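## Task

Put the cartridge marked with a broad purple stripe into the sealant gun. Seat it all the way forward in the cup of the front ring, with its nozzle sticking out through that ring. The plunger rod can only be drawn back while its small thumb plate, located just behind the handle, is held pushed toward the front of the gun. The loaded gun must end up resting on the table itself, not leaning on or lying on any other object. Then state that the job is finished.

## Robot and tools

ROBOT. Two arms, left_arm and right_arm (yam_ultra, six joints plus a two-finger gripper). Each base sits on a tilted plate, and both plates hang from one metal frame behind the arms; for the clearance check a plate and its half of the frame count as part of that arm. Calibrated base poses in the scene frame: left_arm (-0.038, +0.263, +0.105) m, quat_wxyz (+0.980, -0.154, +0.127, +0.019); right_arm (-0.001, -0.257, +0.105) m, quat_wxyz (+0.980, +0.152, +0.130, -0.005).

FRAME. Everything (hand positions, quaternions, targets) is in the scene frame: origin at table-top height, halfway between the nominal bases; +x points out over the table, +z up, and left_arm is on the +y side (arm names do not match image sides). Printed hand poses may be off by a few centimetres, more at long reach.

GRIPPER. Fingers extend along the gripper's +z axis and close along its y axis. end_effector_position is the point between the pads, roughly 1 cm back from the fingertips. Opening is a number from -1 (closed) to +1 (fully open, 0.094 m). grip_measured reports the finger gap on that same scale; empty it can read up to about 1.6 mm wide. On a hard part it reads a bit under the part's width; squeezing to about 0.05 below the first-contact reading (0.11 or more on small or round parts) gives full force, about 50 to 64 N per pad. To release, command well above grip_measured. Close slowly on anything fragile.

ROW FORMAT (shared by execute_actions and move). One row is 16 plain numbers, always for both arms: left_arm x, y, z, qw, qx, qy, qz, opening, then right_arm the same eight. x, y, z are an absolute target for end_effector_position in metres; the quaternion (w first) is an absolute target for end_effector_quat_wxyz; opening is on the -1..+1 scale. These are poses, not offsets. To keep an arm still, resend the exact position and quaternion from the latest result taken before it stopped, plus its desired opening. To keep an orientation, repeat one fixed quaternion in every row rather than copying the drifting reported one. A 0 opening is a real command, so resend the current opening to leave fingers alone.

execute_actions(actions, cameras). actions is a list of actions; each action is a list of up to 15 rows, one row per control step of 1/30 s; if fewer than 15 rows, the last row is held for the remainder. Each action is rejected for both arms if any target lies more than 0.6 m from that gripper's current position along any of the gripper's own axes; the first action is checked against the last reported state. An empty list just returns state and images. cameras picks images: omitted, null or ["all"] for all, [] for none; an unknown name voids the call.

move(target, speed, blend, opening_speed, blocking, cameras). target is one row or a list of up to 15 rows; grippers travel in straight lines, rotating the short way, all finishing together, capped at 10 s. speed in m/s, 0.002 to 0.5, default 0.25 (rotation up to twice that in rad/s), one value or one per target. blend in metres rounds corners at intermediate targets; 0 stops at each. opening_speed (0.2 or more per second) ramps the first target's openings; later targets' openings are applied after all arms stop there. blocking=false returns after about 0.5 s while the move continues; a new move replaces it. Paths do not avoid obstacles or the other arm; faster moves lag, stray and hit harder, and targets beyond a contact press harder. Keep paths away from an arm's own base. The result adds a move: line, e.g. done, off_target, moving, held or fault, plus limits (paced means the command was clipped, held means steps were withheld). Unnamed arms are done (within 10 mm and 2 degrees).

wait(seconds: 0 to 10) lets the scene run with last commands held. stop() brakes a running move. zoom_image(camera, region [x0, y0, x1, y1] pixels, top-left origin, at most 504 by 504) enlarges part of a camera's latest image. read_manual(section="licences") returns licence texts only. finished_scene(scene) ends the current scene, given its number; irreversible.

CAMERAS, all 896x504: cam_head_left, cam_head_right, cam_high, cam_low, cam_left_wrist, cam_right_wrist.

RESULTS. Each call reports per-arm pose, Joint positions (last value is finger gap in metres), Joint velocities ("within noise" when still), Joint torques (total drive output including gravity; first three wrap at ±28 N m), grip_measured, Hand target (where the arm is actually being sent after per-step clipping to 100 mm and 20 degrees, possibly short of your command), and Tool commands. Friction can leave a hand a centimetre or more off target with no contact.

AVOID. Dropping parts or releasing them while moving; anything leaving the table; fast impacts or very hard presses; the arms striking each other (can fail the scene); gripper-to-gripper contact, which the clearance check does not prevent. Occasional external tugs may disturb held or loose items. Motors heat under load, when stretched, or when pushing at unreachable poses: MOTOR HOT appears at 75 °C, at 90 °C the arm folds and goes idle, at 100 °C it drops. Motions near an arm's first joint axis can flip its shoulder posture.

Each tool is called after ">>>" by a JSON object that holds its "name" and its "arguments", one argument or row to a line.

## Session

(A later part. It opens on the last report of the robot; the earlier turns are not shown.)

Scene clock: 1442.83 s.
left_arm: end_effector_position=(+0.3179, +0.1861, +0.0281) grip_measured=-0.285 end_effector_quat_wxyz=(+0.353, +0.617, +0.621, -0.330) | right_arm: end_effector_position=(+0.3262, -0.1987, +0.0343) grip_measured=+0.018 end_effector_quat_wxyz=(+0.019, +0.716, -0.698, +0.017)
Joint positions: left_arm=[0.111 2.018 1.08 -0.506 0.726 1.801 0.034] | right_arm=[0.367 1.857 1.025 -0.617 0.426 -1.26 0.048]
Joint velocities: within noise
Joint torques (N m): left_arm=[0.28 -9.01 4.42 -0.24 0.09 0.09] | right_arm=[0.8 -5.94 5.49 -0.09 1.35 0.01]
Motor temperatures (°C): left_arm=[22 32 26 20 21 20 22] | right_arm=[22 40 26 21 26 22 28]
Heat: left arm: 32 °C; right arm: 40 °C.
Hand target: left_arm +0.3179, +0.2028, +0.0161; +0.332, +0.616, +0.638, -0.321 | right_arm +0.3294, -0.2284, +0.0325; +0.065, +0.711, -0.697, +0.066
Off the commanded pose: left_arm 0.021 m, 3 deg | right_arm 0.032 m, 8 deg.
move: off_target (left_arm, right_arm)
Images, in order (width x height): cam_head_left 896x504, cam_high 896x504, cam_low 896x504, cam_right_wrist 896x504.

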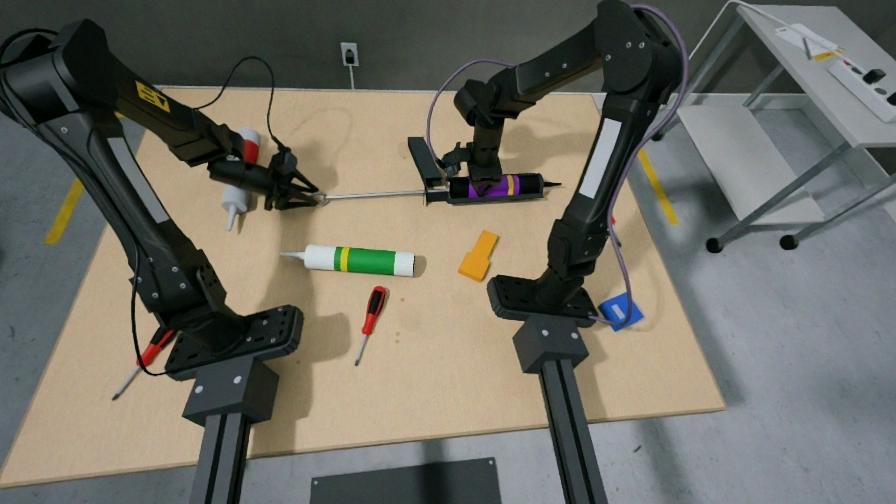

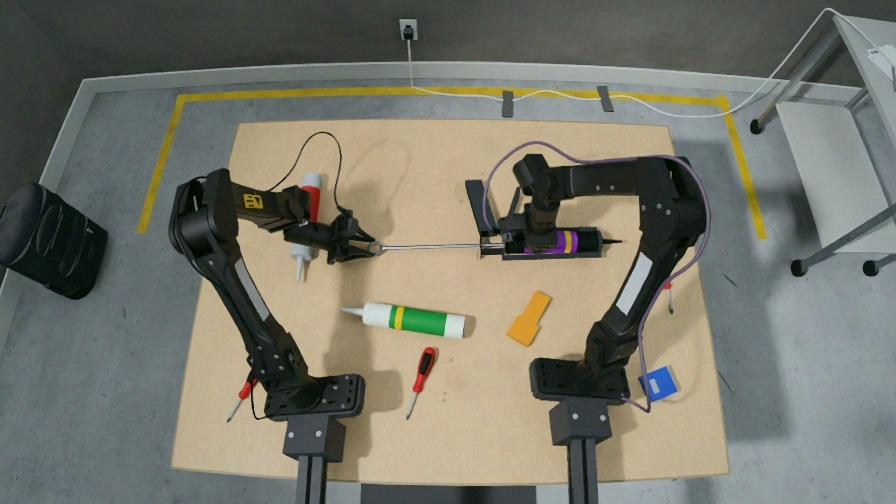

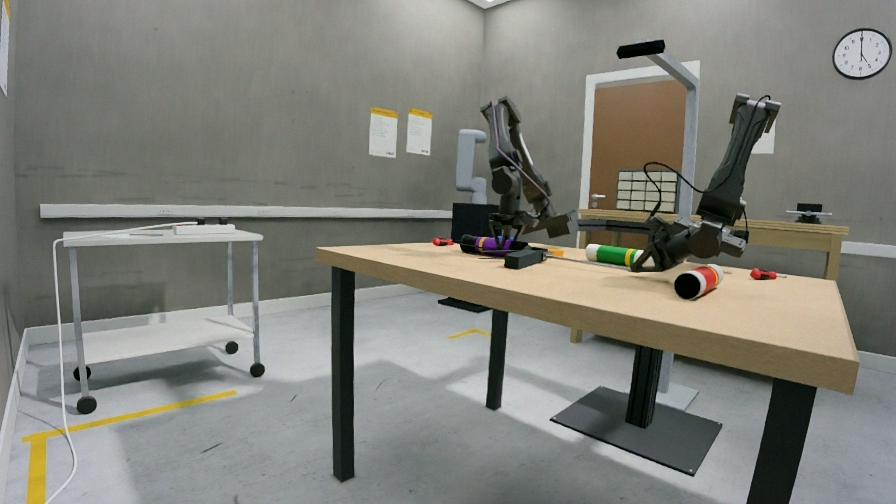

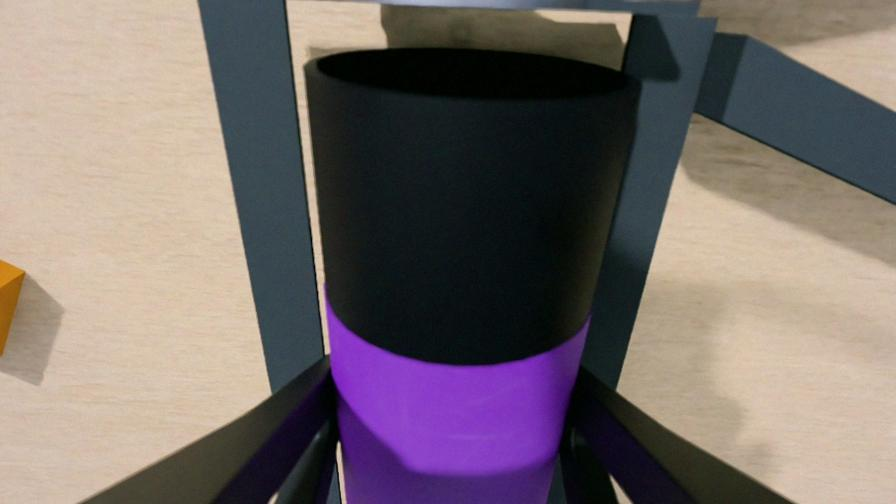

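>>> {"name": "move", "arguments": {
  "target": [
    [0.3185,0.2080,0.0155,0.3319,0.6164,0.6383,-0.3205,-0.35,0.3220,-0.2350,0.0310,-0.0672,-0.7102,0.6977,-0.0684,-0.25],
    [0.3185,0.2080,0.0155,0.3319,0.6164,0.6383,-0.3205,-0.35,0.3380,-0.2350,0.0240,-0.0672,-0.7102,0.6977,-0.0684,-0.25],
    [0.3185,0.2080,0.0155,0.3319,0.6164,0.6383,-0.3205,-0.35,0.3220,-0.2350,0.0310,-0.0672,-0.7102,0.6977,-0.0684,-0.25],
    [0.3185,0.2080,0.0155,0.3319,0.6164,0.6383,-0.3205,-0.35,0.3300,-0.2350,0.0200,-0.0672,-0.7102,0.6977,-0.0684,-0.25]
  ],
  "speed": 0.04,
  "cameras": ["cam_head_left","cam_high","cam_right_wrist","cam_low"]
}}

>>> {"name": "zoom_image", "arguments": {
  "camera": "cam_high",
  "region": [580, 220, 630, 265]
}}

>>> {"name": "zoom_image", "arguments": {
  "camera": "cam_high",
  "region": [480, 220, 530, 265]
}}

>>> {"name": "zoom_image", "arguments": {
  "camera": "cam_low",
  "region": [452, 211, 562, 271]
}}

Scene clock: 1470.73 s.
left_arm: end_effector_position=(+0.3176, +0.1889, +0.0271) grip_measured=-0.285 end_effector_quat_wxyz=(+0.353, +0.617, +0.621, -0.330) | right_arm: end_effector_position=(+0.3275, -0.1989, +0.0338) grip_measured=+0.018 end_effector_quat_wxyz=(+0.015, +0.715, -0.699, +0.013)
Joint positions: left_arm=[0.119 2.02 1.084 -0.515 0.727 1.812 0.034] | right_arm=[0.358 1.855 1.025 -0.612 0.413 -1.268 0.048]
Joint velocities: within noise
Joint torques (N m): left_arm=[0.75 -9.18 4.74 -0.34 0.1 0.14] | right_arm=[-0.38 -4.74 3.84 0.32 1.44 -0.16]
Motor temperatures (°C): left_arm=[22 31 26 20 21 20 22] | right_arm=[22 38 26 21 26 22 28]
Heat: left arm: 31 °C; right arm: 38 °C.
Hand target: left_arm +0.3178, +0.2076, +0.0160; +0.332, +0.616, +0.638, -0.321 | right_arm +0.3284, -0.2332, +0.0231; +0.067, +0.711, -0.697, +0.064
Off the commanded pose: left_arm 0.022 m, 3 deg | right_arm 0.039 m, 9 deg.
move: off_target (left_arm, right_arm)
Images, in order (width x height): cam_head_left 896x504, cam_high 896x504, cam_low 896x504, cam_right_wrist 896x504.

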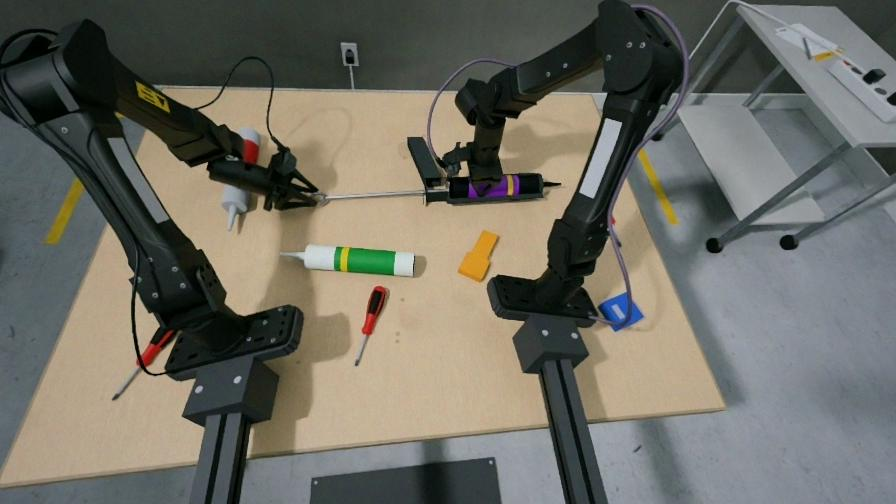

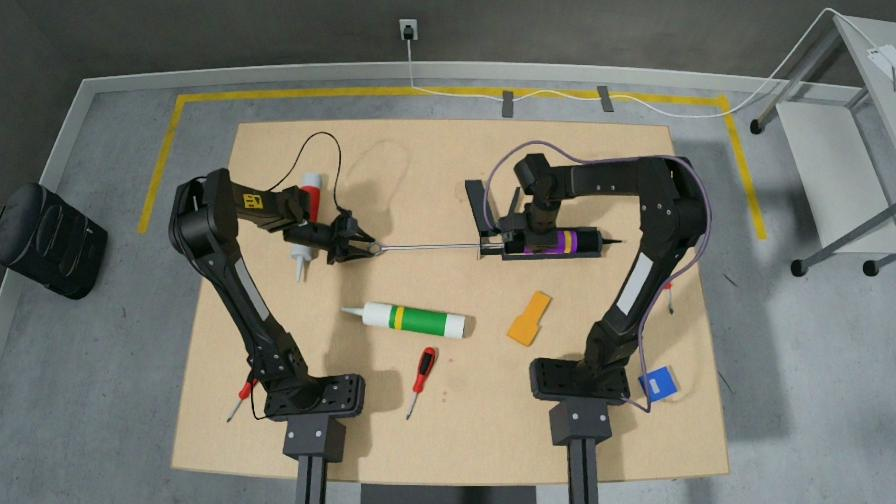

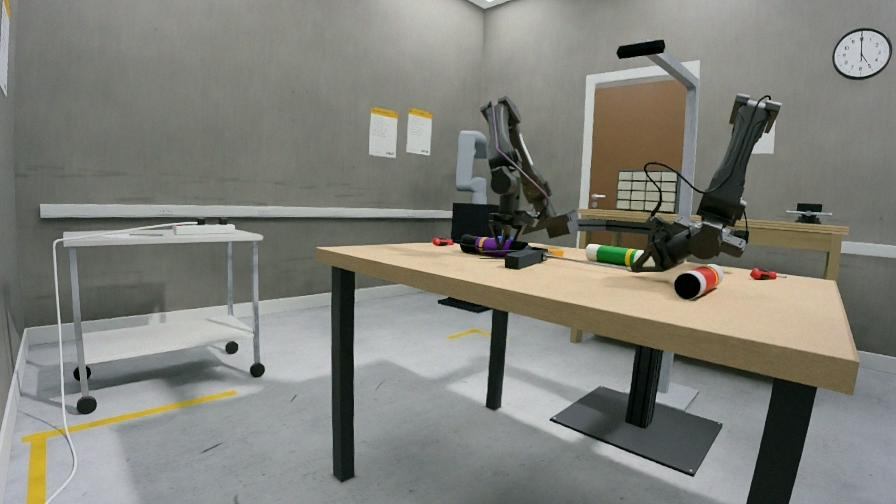

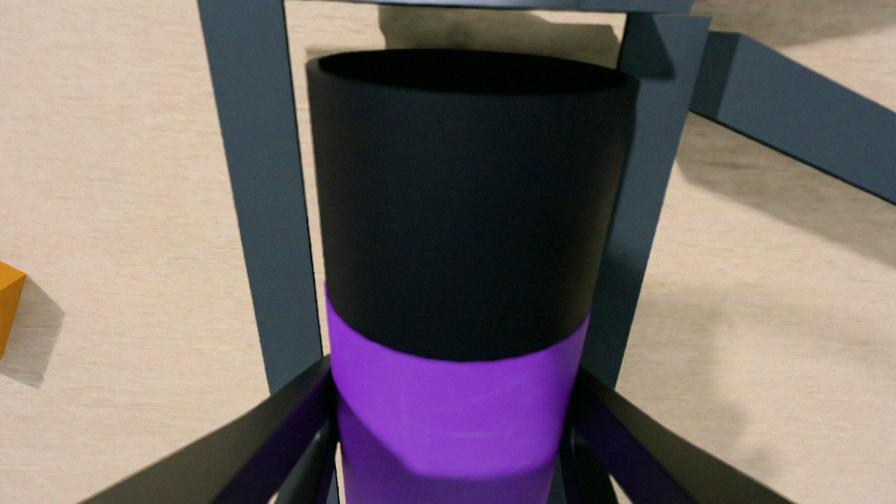

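Scaled by 10.080 from the camera's 896x504 image, which has a finer 1280x720 frame.

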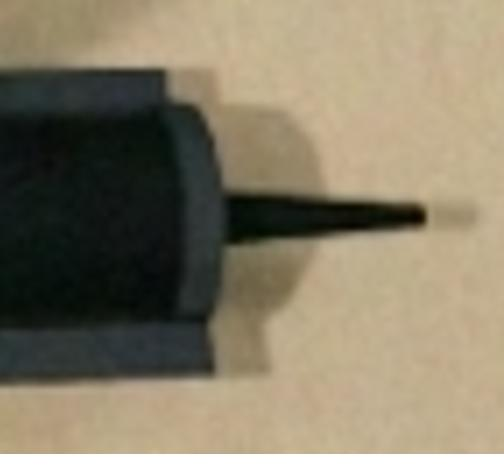

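Scaled by 10.080 from the camera's 896x504 image, which has a finer 1280x720 frame.

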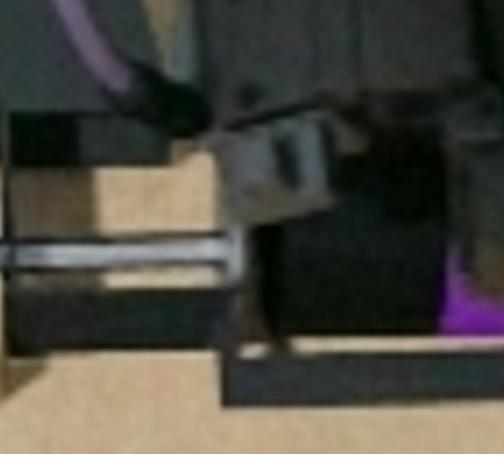

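Scaled by 4.582 from the camera's 896x504 image, which has a finer 1280x720 frame.

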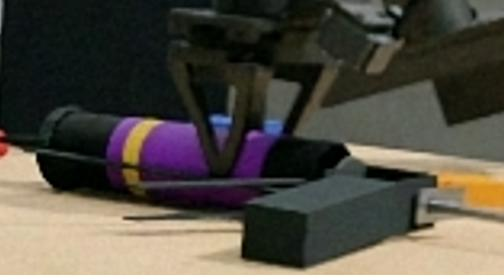

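>>> {"name": "move", "arguments": {
  "target": [0.3185,0.1810,0.0155,0.3319,0.6164,0.6383,-0.3205,-0.35,0.3280,-0.2060,0.0270,-0.0367,-0.7123,0.6999,-0.0373,-0.25],
  "speed": 0.04,
  "cameras": ["cam_head_left","cam_high","cam_right_wrist","cam_low"]
}}

>>> {"name": "zoom_image", "arguments": {
  "camera": "cam_high",
  "region": [580, 220, 630, 265]
}}

Scene clock: 1480.83 s.
left_arm: end_effector_position=(+0.3195, +0.1855, +0.0244) grip_measured=-0.285 end_effector_quat_wxyz=(+0.345, +0.619, +0.627, -0.324) | right_arm: end_effector_position=(+0.3270, -0.1971, +0.0352) grip_measured=+0.018 end_effector_quat_wxyz=(+0.016, +0.713, -0.700, +0.016)
Joint positions: left_arm=[0.102 2.02 1.079 -0.488 0.703 1.779 0.034] | right_arm=[0.369 1.855 1.025 -0.615 0.421 -1.252 0.048]
Joint velocities: within noise
Joint torques (N m): left_arm=[-4.26 -8.92 2.06 0.4 0.24 -0.47] | right_arm=[2.1 -4.64 4.85 0.34 0.58 0.06]
Motor temperatures (°C): left_arm=[22 30 26 20 21 20 22] | right_arm=[22 38 26 21 26 22 28]
Heat: left arm: 30 °C; right arm: 38 °C.
Hand target: left_arm +0.3184, +0.1812, +0.0159; +0.332, +0.616, +0.638, -0.321 | right_arm +0.3278, -0.2059, +0.0276; +0.036, +0.713, -0.700, +0.037
Off the commanded pose: left_arm 0.010 m, 2 deg | right_arm 0.012 m, 3 deg.
move: off_target (right_arm)
Images, in order (width x height): cam_head_left 896x504, cam_high 896x504, cam_low 896x504, cam_right_wrist 896x504.

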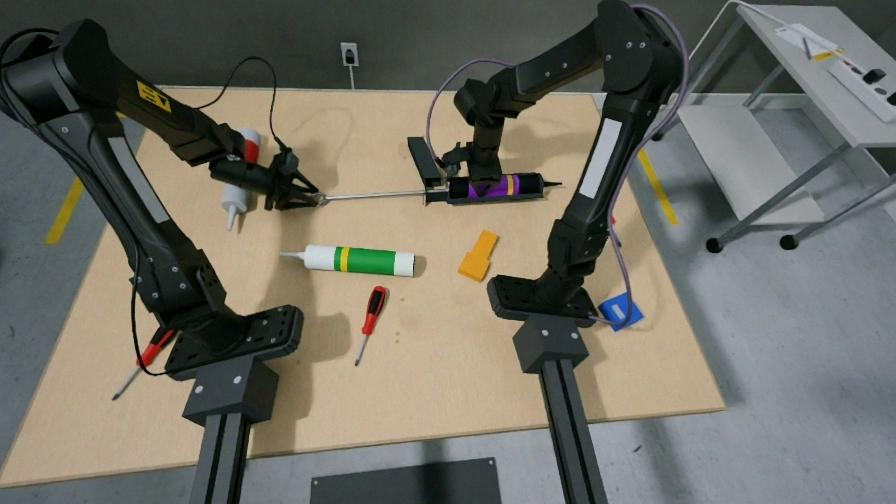

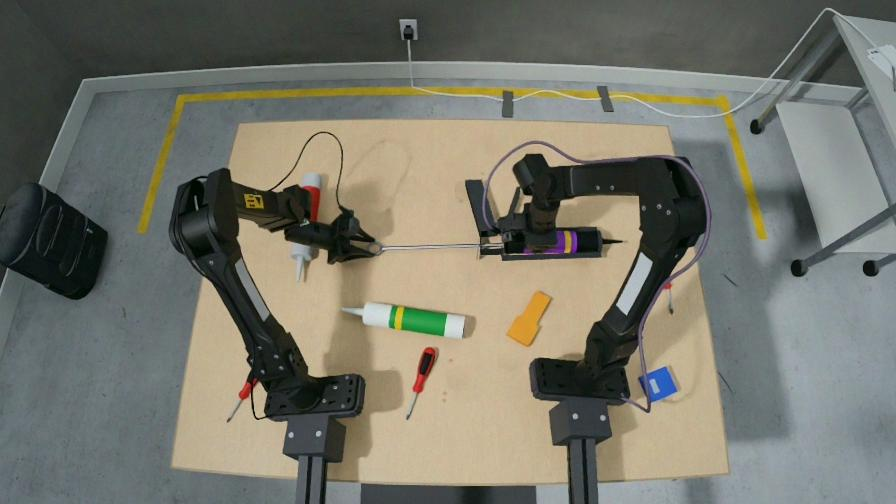

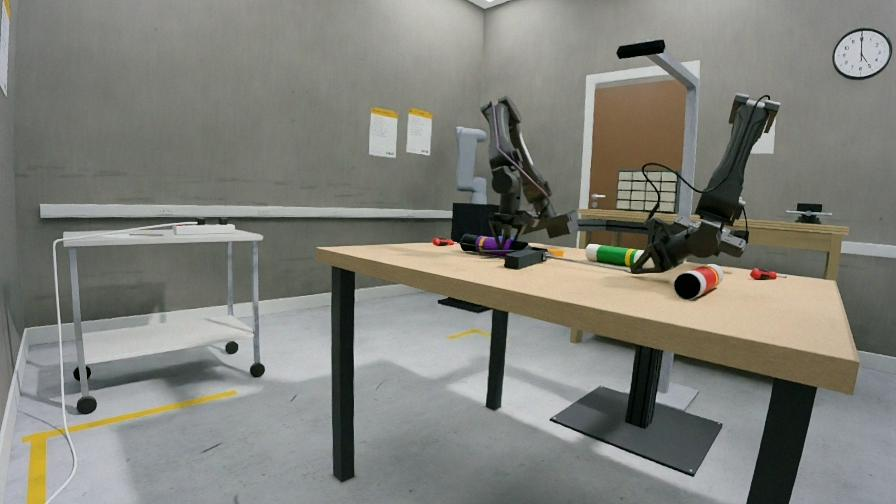

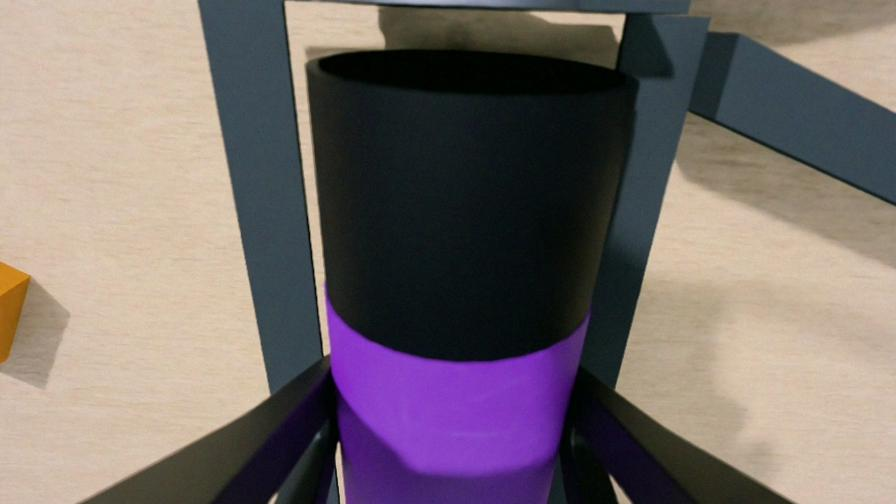

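Scaled by 10.080 from the camera's 896x504 image, which has a finer 1280x720 frame.

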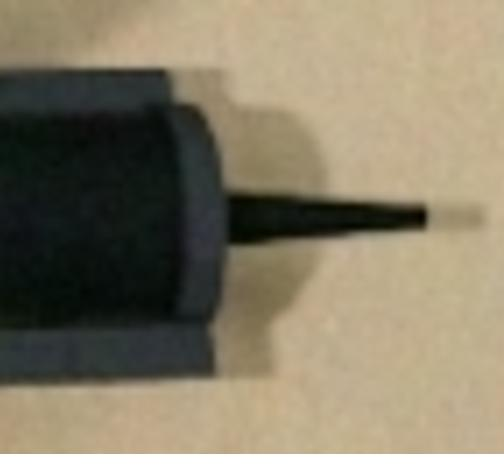

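>>> {"name": "move", "arguments": {
  "target": [0.3185,0.1810,0.0155,0.3319,0.6164,0.6383,-0.3205,-0.35,0.3290,-0.2000,0.0420,-0.0185,-0.7131,0.7007,-0.0188,0.25],
  "speed": 0.04,
  "opening_speed": 0.4,
  "cameras": ["cam_high","cam_right_wrist","cam_low"]
}}

>>> {"name": "zoom_image", "arguments": {
  "camera": "cam_high",
  "region": [580, 220, 630, 265]
}}

Scene clock: 1488.97 s.
left_arm: end_effector_position=(+0.3215, +0.1857, +0.0222) grip_measured=-0.285 end_effector_quat_wxyz=(+0.343, +0.623, +0.628, -0.316) | right_arm: end_effector_position=(+0.3283, -0.1971, +0.0364) grip_measured=+0.247 end_effector_quat_wxyz=(+0.015, +0.713, -0.701, +0.017)
Joint positions: left_arm=[0.097 2.02 1.079 -0.474 0.687 1.774 0.034] | right_arm=[0.37 1.854 1.03 -0.618 0.423 -1.25 0.059]
Joint velocities: within noise
Joint torques (N m): left_arm=[-3.89 -8.92 2.04 0.28 0.39 -0.44] | right_arm=[2.65 -7.88 5.78 -0.1 0.08 0.04]
Motor temperatures (°C): left_arm=[22 29 25 20 21 20 23] | right_arm=[22 37 26 21 26 22 28]
Heat: left arm: 29 °C; right arm: 37 °C.
Hand target: left_arm +0.3183, +0.1812, +0.0156; +0.332, +0.617, +0.638, -0.321 | right_arm +0.3290, -0.2000, +0.0419; +0.018, +0.713, -0.701, +0.019
Off the commanded pose: left_arm 0.009 m, 2 deg | right_arm 0.006 m, 0 deg.
move: done
Images, in order (width x height): cam_high 896x504, cam_low 896x504, cam_right_wrist 896x504.

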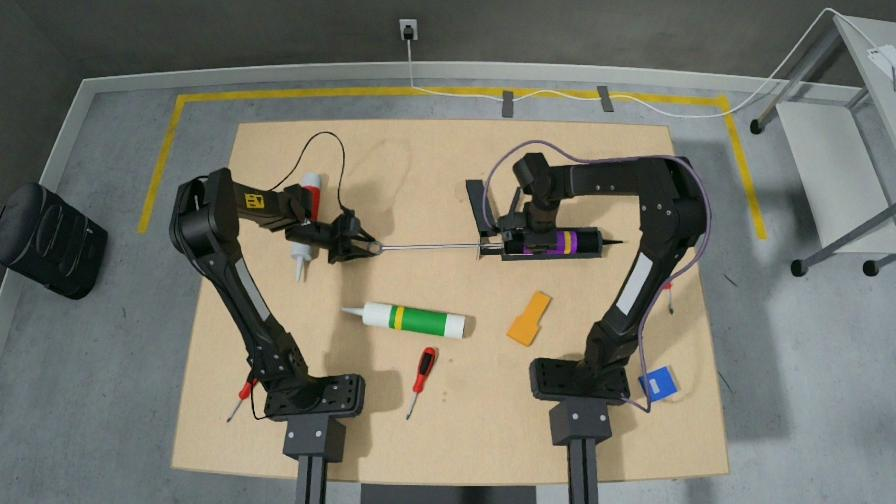

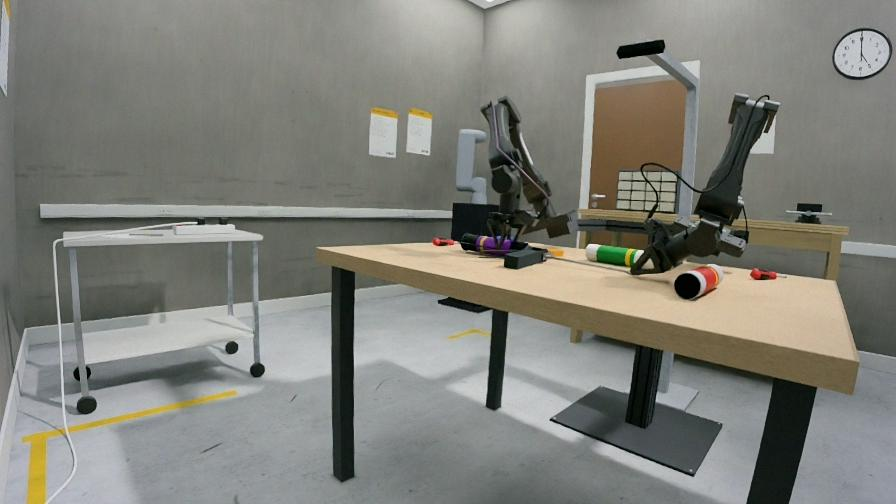

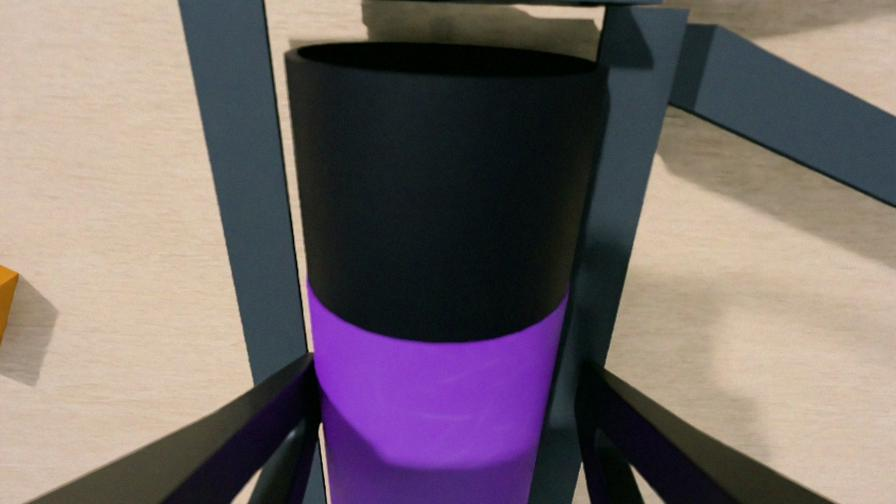

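Scaled by 10.080 from the camera's 896x504 image, which has a finer 1280x720 frame.

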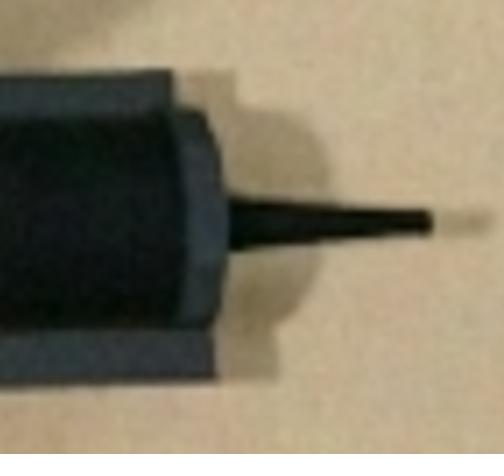

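Lift the right hand up.

>>> {"name": "move", "arguments": {
  "target": [
    [0.3185,0.1810,0.0155,0.3319,0.6164,0.6383,-0.3205,-0.35,0.3280,-0.2000,0.0900,-0.0185,-0.7131,0.7007,-0.0188,0.28],
    [0.3185,0.1810,0.0155,0.3319,0.6164,0.6383,-0.3205,-0.35,0.3280,-0.2000,0.1800,-0.0185,-0.7131,0.7007,-0.0188,0.28]
  ],
  "speed": 0.08,
  "cameras": ["cam_high","cam_right_wrist","cam_low","cam_head_left"]
}}

>>> {"name": "zoom_image", "arguments": {
  "camera": "cam_high",
  "region": [580, 220, 630, 265]
}}

>>> {"name": "zoom_image", "arguments": {
  "camera": "cam_low",
  "region": [452, 211, 562, 271]
}}

Scene clock: 1498.60 s.
left_arm: end_effector_position=(+0.3216, +0.1858, +0.0221) grip_measured=-0.285 end_effector_quat_wxyz=(+0.343, +0.623, +0.628, -0.316) | right_arm: end_effector_position=(+0.3223, -0.2005, +0.1662) grip_measured=+0.278 end_effector_quat_wxyz=(+0.035, +0.716, -0.698, +0.011)
Joint positions: left_arm=[0.097 2.02 1.079 -0.473 0.686 1.773 0.034] | right_arm=[0.529 1.682 1.33 -1.209 0.436 -1.067 0.06]
Joint velocities: within noise
Joint torques (N m): left_arm=[-3.88 -8.94 2.09 0.28 0.39 -0.42] | right_arm=[3.48 -7.83 8.66 -0.04 0.09 0.07]
Motor temperatures (°C): left_arm=[22 29 25 20 21 20 23] | right_arm=[22 39 26 21 25 22 27]
Heat: left arm: 29 °C; right arm: 39 °C.
Hand target: left_arm +0.3183, +0.1812, +0.0157; +0.332, +0.616, +0.638, -0.321 | right_arm +0.3278, -0.2002, +0.1798; +0.018, +0.713, -0.701, +0.019
Off the commanded pose: left_arm 0.009 m, 2 deg | right_arm 0.015 m, 2 deg.
move: off_target (right_arm)
Images, in order (width x height): cam_head_left 896x504, cam_high 896x504, cam_low 896x504, cam_right_wrist 896x504.

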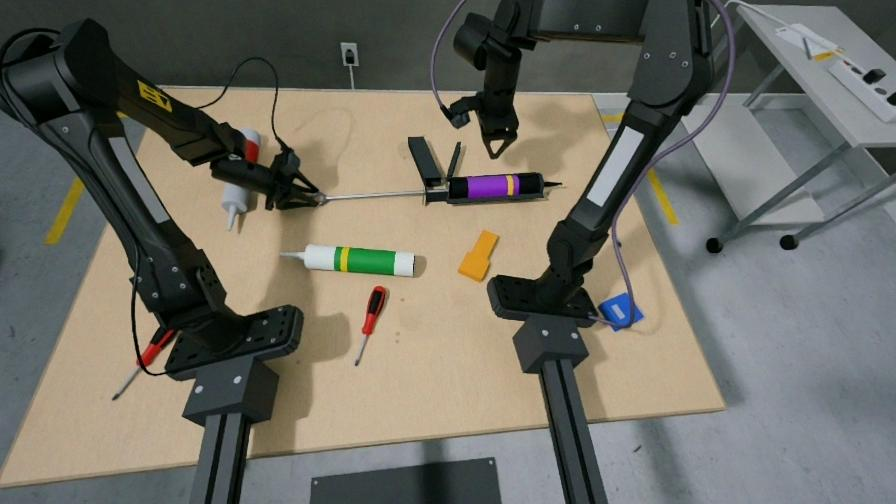

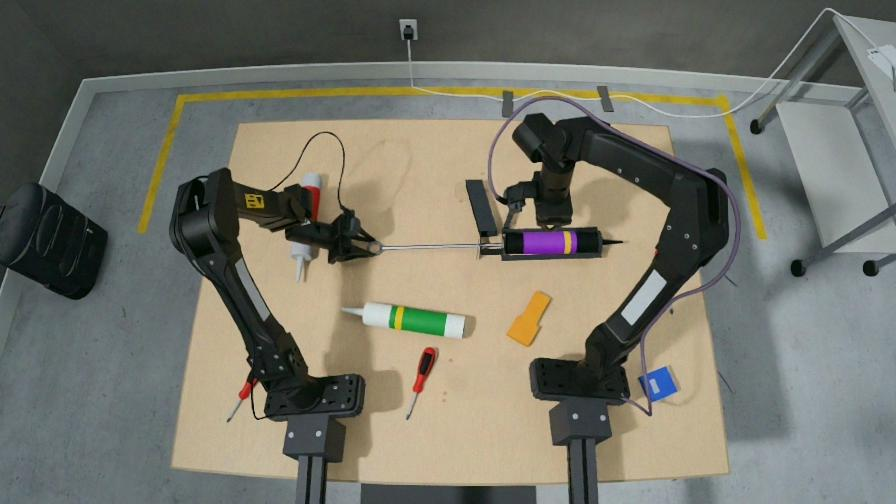

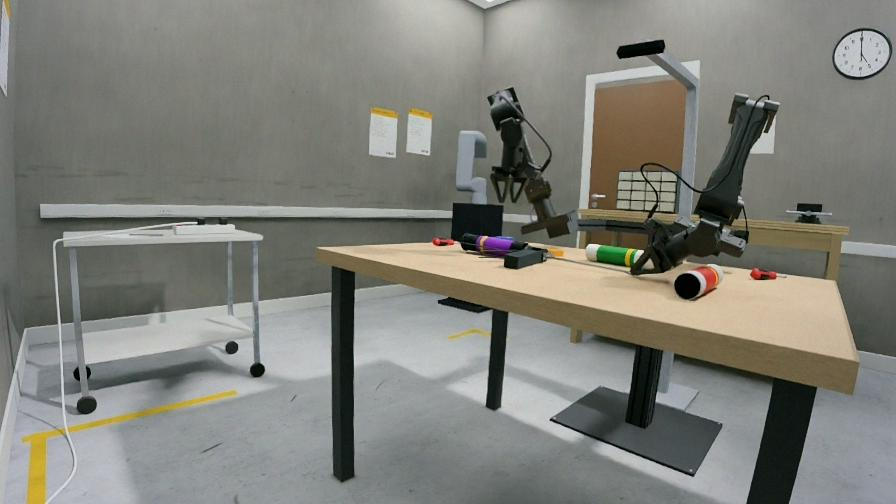

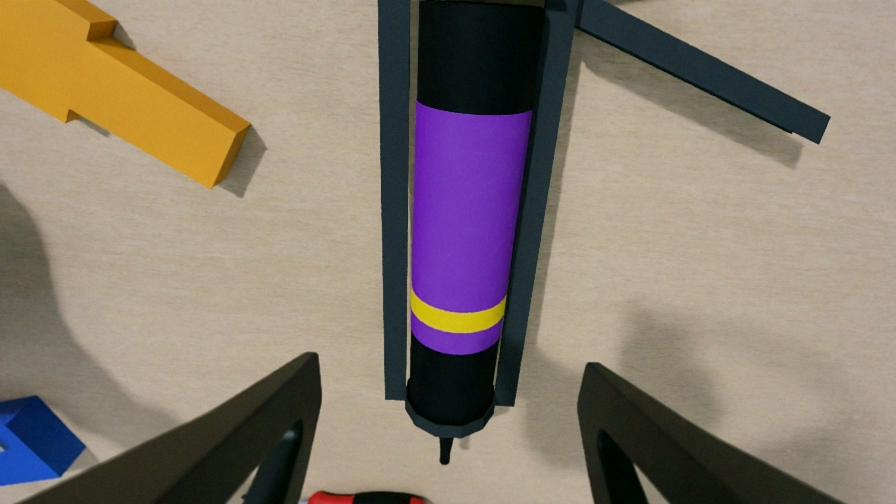

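Scaled by 10.080 from the camera's 896x504 image, which has a finer 1280x720 frame.

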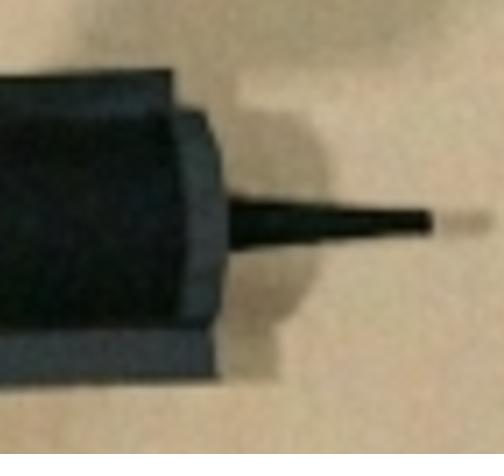

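Scaled by 4.582 from the camera's 896x504 image, which has a finer 1280x720 frame.

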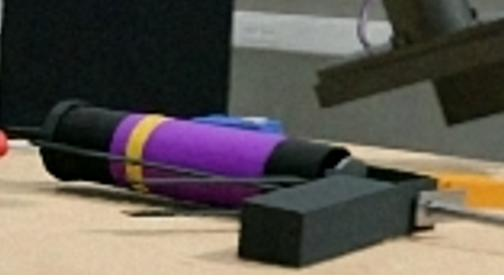

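>>> {"name": "move", "arguments": {
  "target": [
    [0.3165,0.1770,0.0135,0.3319,0.6164,0.6383,-0.3205,0.15,0.3280,-0.2000,0.1800,-0.0185,-0.7131,0.7007,-0.0188,0.28],
    [0.3135,0.2370,0.0600,0.3319,0.6164,0.6383,-0.3205,0.15,0.3000,-0.1800,0.2200,-0.0185,-0.7131,0.7007,-0.0188,0.28],
    [0.28,0.33,0.18,0.3319,0.6164,0.6383,-0.3205,0.15,0.3000,-0.2000,0.2400,-0.0185,-0.7131,0.7007,-0.0188,0.28]
  ],
  "speed": [0.05,0.1,0.2],
  "opening_speed": 0.6,
  "cameras": ["cam_high","cam_right_wrist","cam_left_wrist","cam_low"]
}}

>>> {"name": "zoom_image", "arguments": {
  "camera": "cam_low",
  "region": [452, 211, 652, 281]
}}

Scene clock: 1512.00 s.
left_arm: end_effector_position=(+0.2781, +0.3257, +0.1737) grip_measured=+0.148 end_effector_quat_wxyz=(+0.311, +0.601, +0.663, -0.320) | right_arm: end_effector_position=(+0.2948, -0.1958, +0.2283) grip_measured=+0.278 end_effector_quat_wxyz=(+0.033, +0.716, -0.697, +0.014)
Joint positions: left_arm=[0.432 1.634 1.349 -1.384 0.65 2.099 0.054] | right_arm=[0.677 1.608 1.442 -1.46 0.439 -0.906 0.06]
Joint velocities: within noise
Joint torques (N m): left_arm=[-0.96 -10.56 5.7 -0.58 0.43 0.13] | right_arm=[2.1 -6.76 8.85 -0.05 0.09 -0.04]
Motor temperatures (°C): left_arm=[22 29 25 20 21 20 22] | right_arm=[22 38 27 21 24 22 27]
Heat: left arm: 29 °C; right arm: 38 °C.
Hand target: left_arm +0.2801, +0.3295, +0.1800; +0.316, +0.606, +0.661, -0.310 | right_arm +0.2997, -0.2001, +0.2397; +0.018, +0.713, -0.701, +0.019
Off the commanded pose: left_arm 0.008 m, 4 deg | right_arm 0.014 m, 2 deg.
joint sent to its limit (left arm) — joint 6 (wrist roll), upper limit. The joint targets are off in orientation, not in position.
move: off_target (left_arm, right_arm)
Images, in order (width x height): cam_high 896x504, cam_low 896x504, cam_left_wrist 896x504, cam_right_wrist 896x504.

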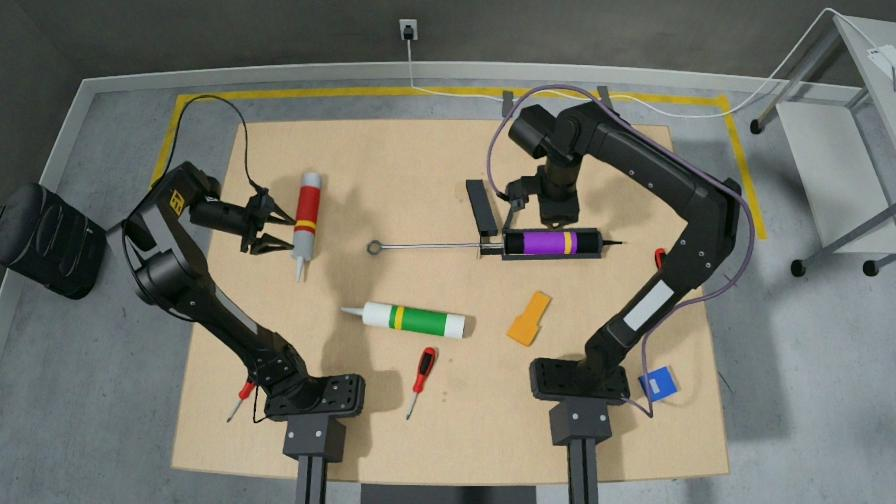

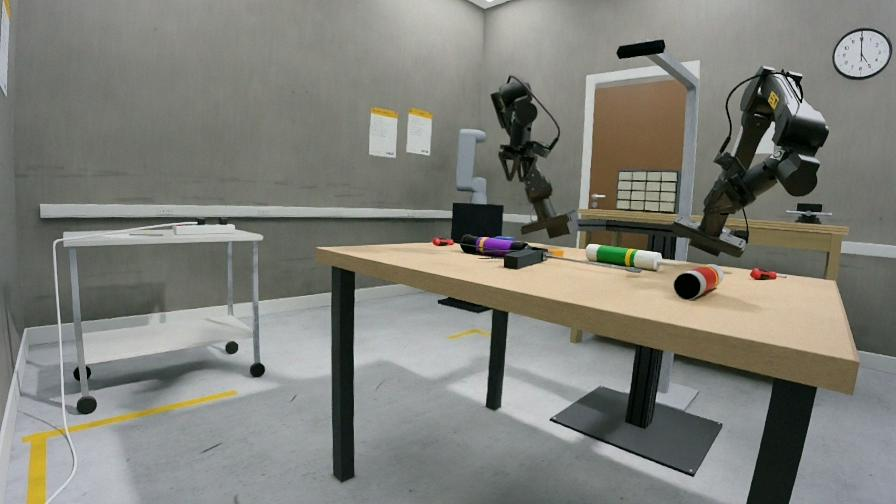

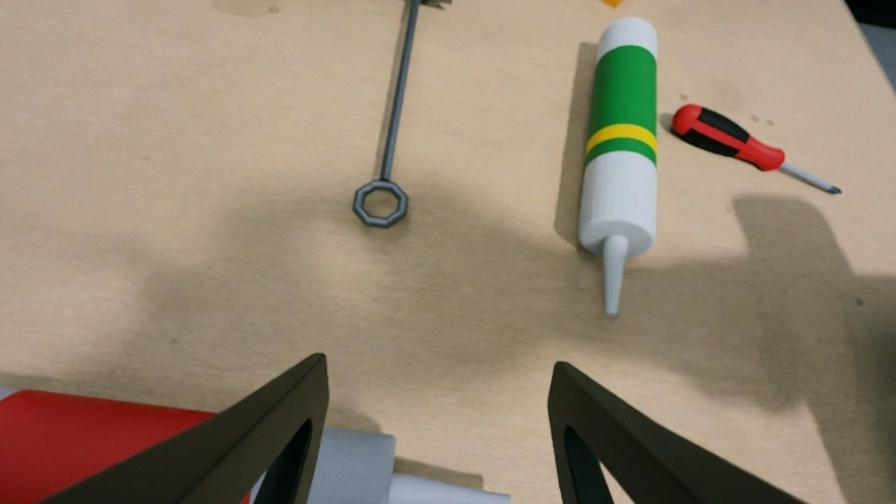

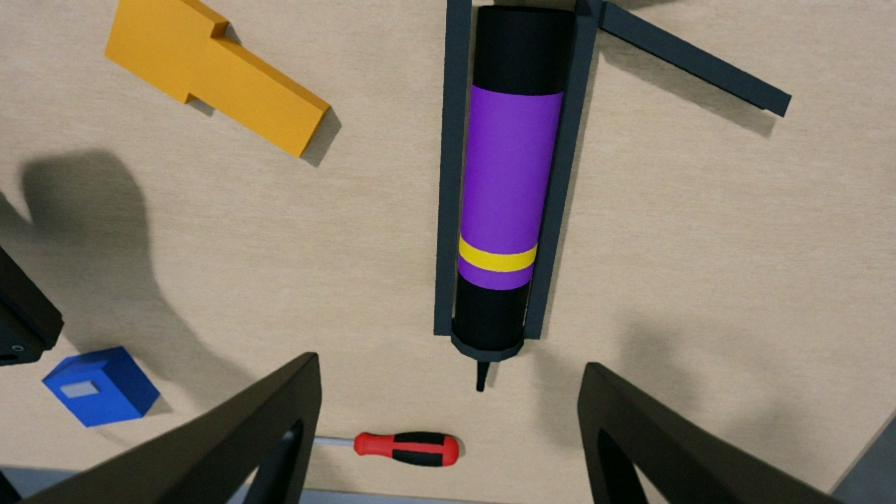

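Scaled by 2.520 from the camera's 896x504 image, which has a finer 1280x720 frame.

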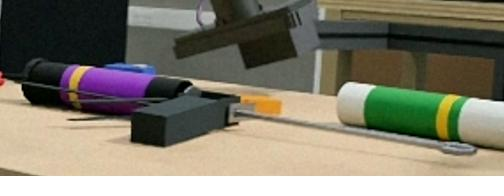

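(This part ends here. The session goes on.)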